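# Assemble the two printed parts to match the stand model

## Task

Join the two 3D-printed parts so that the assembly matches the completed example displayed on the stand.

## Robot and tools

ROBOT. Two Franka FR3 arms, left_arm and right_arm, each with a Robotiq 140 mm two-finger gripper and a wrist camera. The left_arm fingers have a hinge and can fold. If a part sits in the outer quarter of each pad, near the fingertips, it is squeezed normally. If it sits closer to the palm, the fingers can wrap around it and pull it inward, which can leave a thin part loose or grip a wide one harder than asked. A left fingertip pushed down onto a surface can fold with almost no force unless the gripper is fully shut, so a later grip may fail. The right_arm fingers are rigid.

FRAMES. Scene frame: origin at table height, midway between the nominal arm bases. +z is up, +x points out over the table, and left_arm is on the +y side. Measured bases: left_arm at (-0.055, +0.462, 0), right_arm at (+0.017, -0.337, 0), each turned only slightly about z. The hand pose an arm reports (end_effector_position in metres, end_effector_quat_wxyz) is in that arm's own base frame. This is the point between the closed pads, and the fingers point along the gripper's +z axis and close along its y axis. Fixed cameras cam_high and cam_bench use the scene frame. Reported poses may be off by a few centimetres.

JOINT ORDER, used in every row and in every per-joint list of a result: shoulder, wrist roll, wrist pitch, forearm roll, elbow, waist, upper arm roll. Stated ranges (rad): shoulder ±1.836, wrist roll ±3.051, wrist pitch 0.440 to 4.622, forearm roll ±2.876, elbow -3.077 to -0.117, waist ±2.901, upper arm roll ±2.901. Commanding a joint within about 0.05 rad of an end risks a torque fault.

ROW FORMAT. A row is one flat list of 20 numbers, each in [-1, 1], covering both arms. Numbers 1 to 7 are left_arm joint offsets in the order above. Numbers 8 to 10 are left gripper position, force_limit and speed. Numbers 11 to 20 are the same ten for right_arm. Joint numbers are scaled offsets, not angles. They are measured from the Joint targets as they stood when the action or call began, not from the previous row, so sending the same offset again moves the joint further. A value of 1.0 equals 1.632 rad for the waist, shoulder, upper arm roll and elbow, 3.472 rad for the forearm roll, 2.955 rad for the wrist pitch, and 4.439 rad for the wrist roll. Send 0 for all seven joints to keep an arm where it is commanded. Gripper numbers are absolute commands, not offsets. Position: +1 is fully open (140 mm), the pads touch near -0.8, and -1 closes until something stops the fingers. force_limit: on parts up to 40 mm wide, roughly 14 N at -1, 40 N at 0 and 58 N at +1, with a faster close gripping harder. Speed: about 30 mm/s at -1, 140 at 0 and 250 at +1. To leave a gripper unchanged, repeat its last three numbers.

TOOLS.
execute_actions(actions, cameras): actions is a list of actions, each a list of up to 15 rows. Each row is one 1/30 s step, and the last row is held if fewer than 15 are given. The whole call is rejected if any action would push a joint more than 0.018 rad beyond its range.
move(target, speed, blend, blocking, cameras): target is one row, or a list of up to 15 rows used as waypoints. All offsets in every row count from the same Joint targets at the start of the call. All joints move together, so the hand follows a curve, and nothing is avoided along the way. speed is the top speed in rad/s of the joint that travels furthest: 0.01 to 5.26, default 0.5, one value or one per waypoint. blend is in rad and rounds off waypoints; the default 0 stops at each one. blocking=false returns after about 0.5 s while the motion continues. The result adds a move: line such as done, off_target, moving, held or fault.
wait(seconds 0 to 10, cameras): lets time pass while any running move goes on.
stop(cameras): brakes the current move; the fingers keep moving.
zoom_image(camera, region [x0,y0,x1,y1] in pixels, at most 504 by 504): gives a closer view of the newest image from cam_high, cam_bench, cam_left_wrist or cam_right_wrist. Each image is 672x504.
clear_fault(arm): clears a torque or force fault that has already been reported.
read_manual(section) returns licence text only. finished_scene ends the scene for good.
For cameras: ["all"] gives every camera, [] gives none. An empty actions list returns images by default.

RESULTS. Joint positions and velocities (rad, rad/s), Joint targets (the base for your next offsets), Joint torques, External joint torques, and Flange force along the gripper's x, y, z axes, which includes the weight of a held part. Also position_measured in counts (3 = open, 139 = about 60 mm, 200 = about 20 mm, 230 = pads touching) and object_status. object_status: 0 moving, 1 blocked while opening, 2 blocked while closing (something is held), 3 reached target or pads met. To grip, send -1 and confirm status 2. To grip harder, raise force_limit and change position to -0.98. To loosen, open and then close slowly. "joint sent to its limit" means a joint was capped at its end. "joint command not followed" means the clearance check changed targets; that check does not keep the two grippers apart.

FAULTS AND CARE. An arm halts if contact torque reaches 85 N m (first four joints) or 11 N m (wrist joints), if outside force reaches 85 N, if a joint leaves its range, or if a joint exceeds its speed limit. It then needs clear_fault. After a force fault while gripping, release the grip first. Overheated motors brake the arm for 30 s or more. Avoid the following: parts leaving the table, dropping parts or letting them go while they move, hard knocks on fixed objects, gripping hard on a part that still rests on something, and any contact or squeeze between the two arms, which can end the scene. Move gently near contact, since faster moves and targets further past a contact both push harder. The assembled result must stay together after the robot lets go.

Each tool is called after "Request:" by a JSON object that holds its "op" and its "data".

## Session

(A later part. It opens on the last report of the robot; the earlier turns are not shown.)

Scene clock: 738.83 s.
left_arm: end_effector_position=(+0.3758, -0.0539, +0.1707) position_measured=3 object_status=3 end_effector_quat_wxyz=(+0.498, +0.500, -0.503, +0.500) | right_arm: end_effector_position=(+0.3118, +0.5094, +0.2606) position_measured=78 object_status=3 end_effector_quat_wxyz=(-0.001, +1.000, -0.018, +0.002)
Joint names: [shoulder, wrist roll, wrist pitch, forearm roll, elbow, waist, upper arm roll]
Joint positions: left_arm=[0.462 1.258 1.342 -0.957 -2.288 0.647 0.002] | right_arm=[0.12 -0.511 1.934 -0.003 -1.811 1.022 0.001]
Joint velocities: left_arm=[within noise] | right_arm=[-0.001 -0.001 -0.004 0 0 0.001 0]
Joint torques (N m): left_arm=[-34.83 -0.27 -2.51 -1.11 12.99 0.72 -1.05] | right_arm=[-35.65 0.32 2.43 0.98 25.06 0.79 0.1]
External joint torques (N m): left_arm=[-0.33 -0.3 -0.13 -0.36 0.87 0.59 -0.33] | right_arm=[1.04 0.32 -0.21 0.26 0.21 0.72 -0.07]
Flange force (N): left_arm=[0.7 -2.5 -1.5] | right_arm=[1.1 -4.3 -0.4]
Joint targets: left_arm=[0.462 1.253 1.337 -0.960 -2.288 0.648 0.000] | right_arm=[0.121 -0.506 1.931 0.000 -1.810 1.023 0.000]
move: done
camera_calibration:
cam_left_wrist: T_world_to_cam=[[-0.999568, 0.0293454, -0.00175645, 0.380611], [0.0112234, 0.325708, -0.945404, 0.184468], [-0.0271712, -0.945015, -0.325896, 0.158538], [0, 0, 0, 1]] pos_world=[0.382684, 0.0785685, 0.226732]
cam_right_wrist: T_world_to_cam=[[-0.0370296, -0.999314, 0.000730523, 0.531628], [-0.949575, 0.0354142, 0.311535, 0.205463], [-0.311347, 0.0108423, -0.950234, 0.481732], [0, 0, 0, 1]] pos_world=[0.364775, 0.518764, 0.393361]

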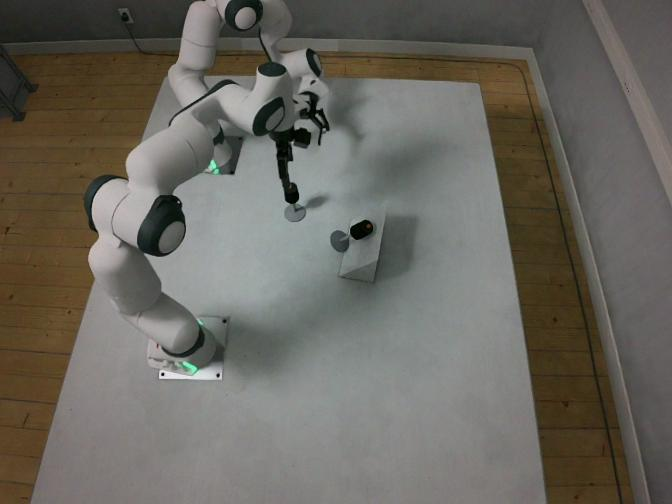

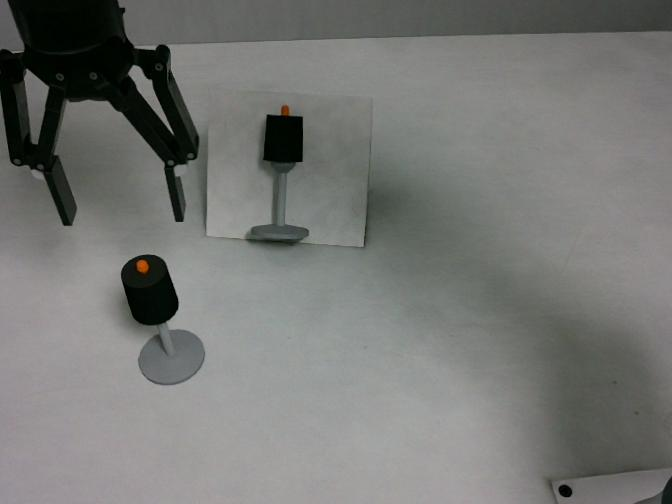

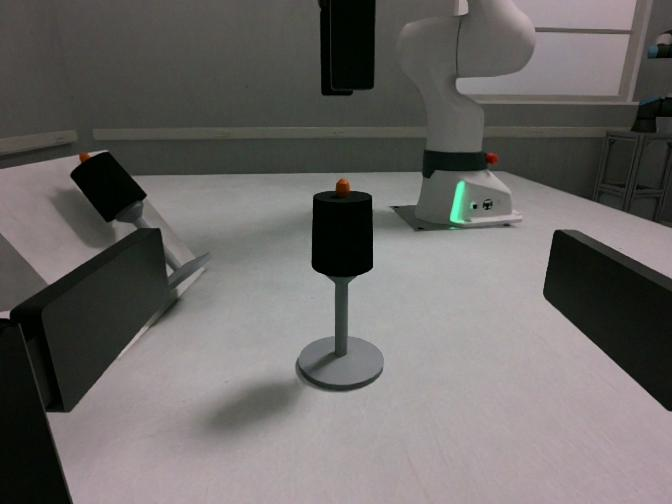

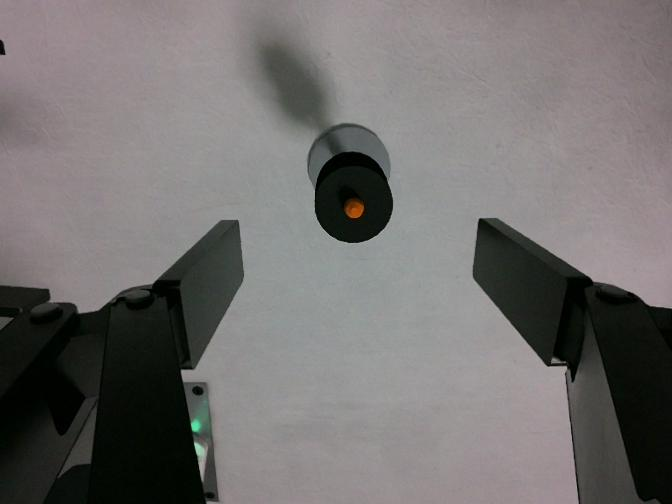

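Request:
{"op": "zoom_image", "data": {"camera": "cam_bench", "region": [260, 150, 310, 180]}}

Request:
{"op": "zoom_image", "data": {"camera": "cam_left_wrist", "region": [105, 190, 155, 230]}}

Request:
{"op": "zoom_image", "data": {"camera": "cam_left_wrist", "region": [305, 255, 380, 295]}}

Scaled by 10.080.

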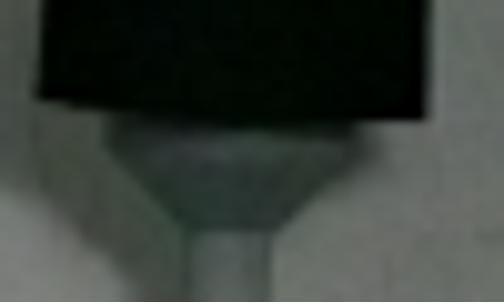

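Scaled by 10.080.

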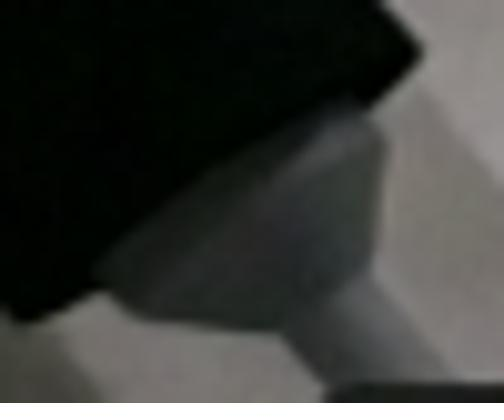

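Scaled by 6.720.

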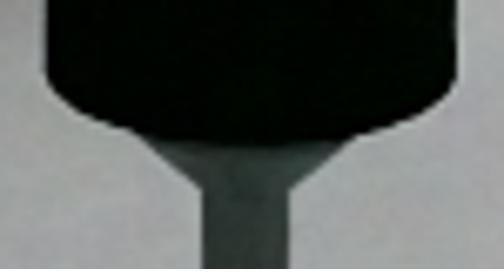

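Request:
{"op": "finished_scene", "data": {}}

The scene is finished: the task was done.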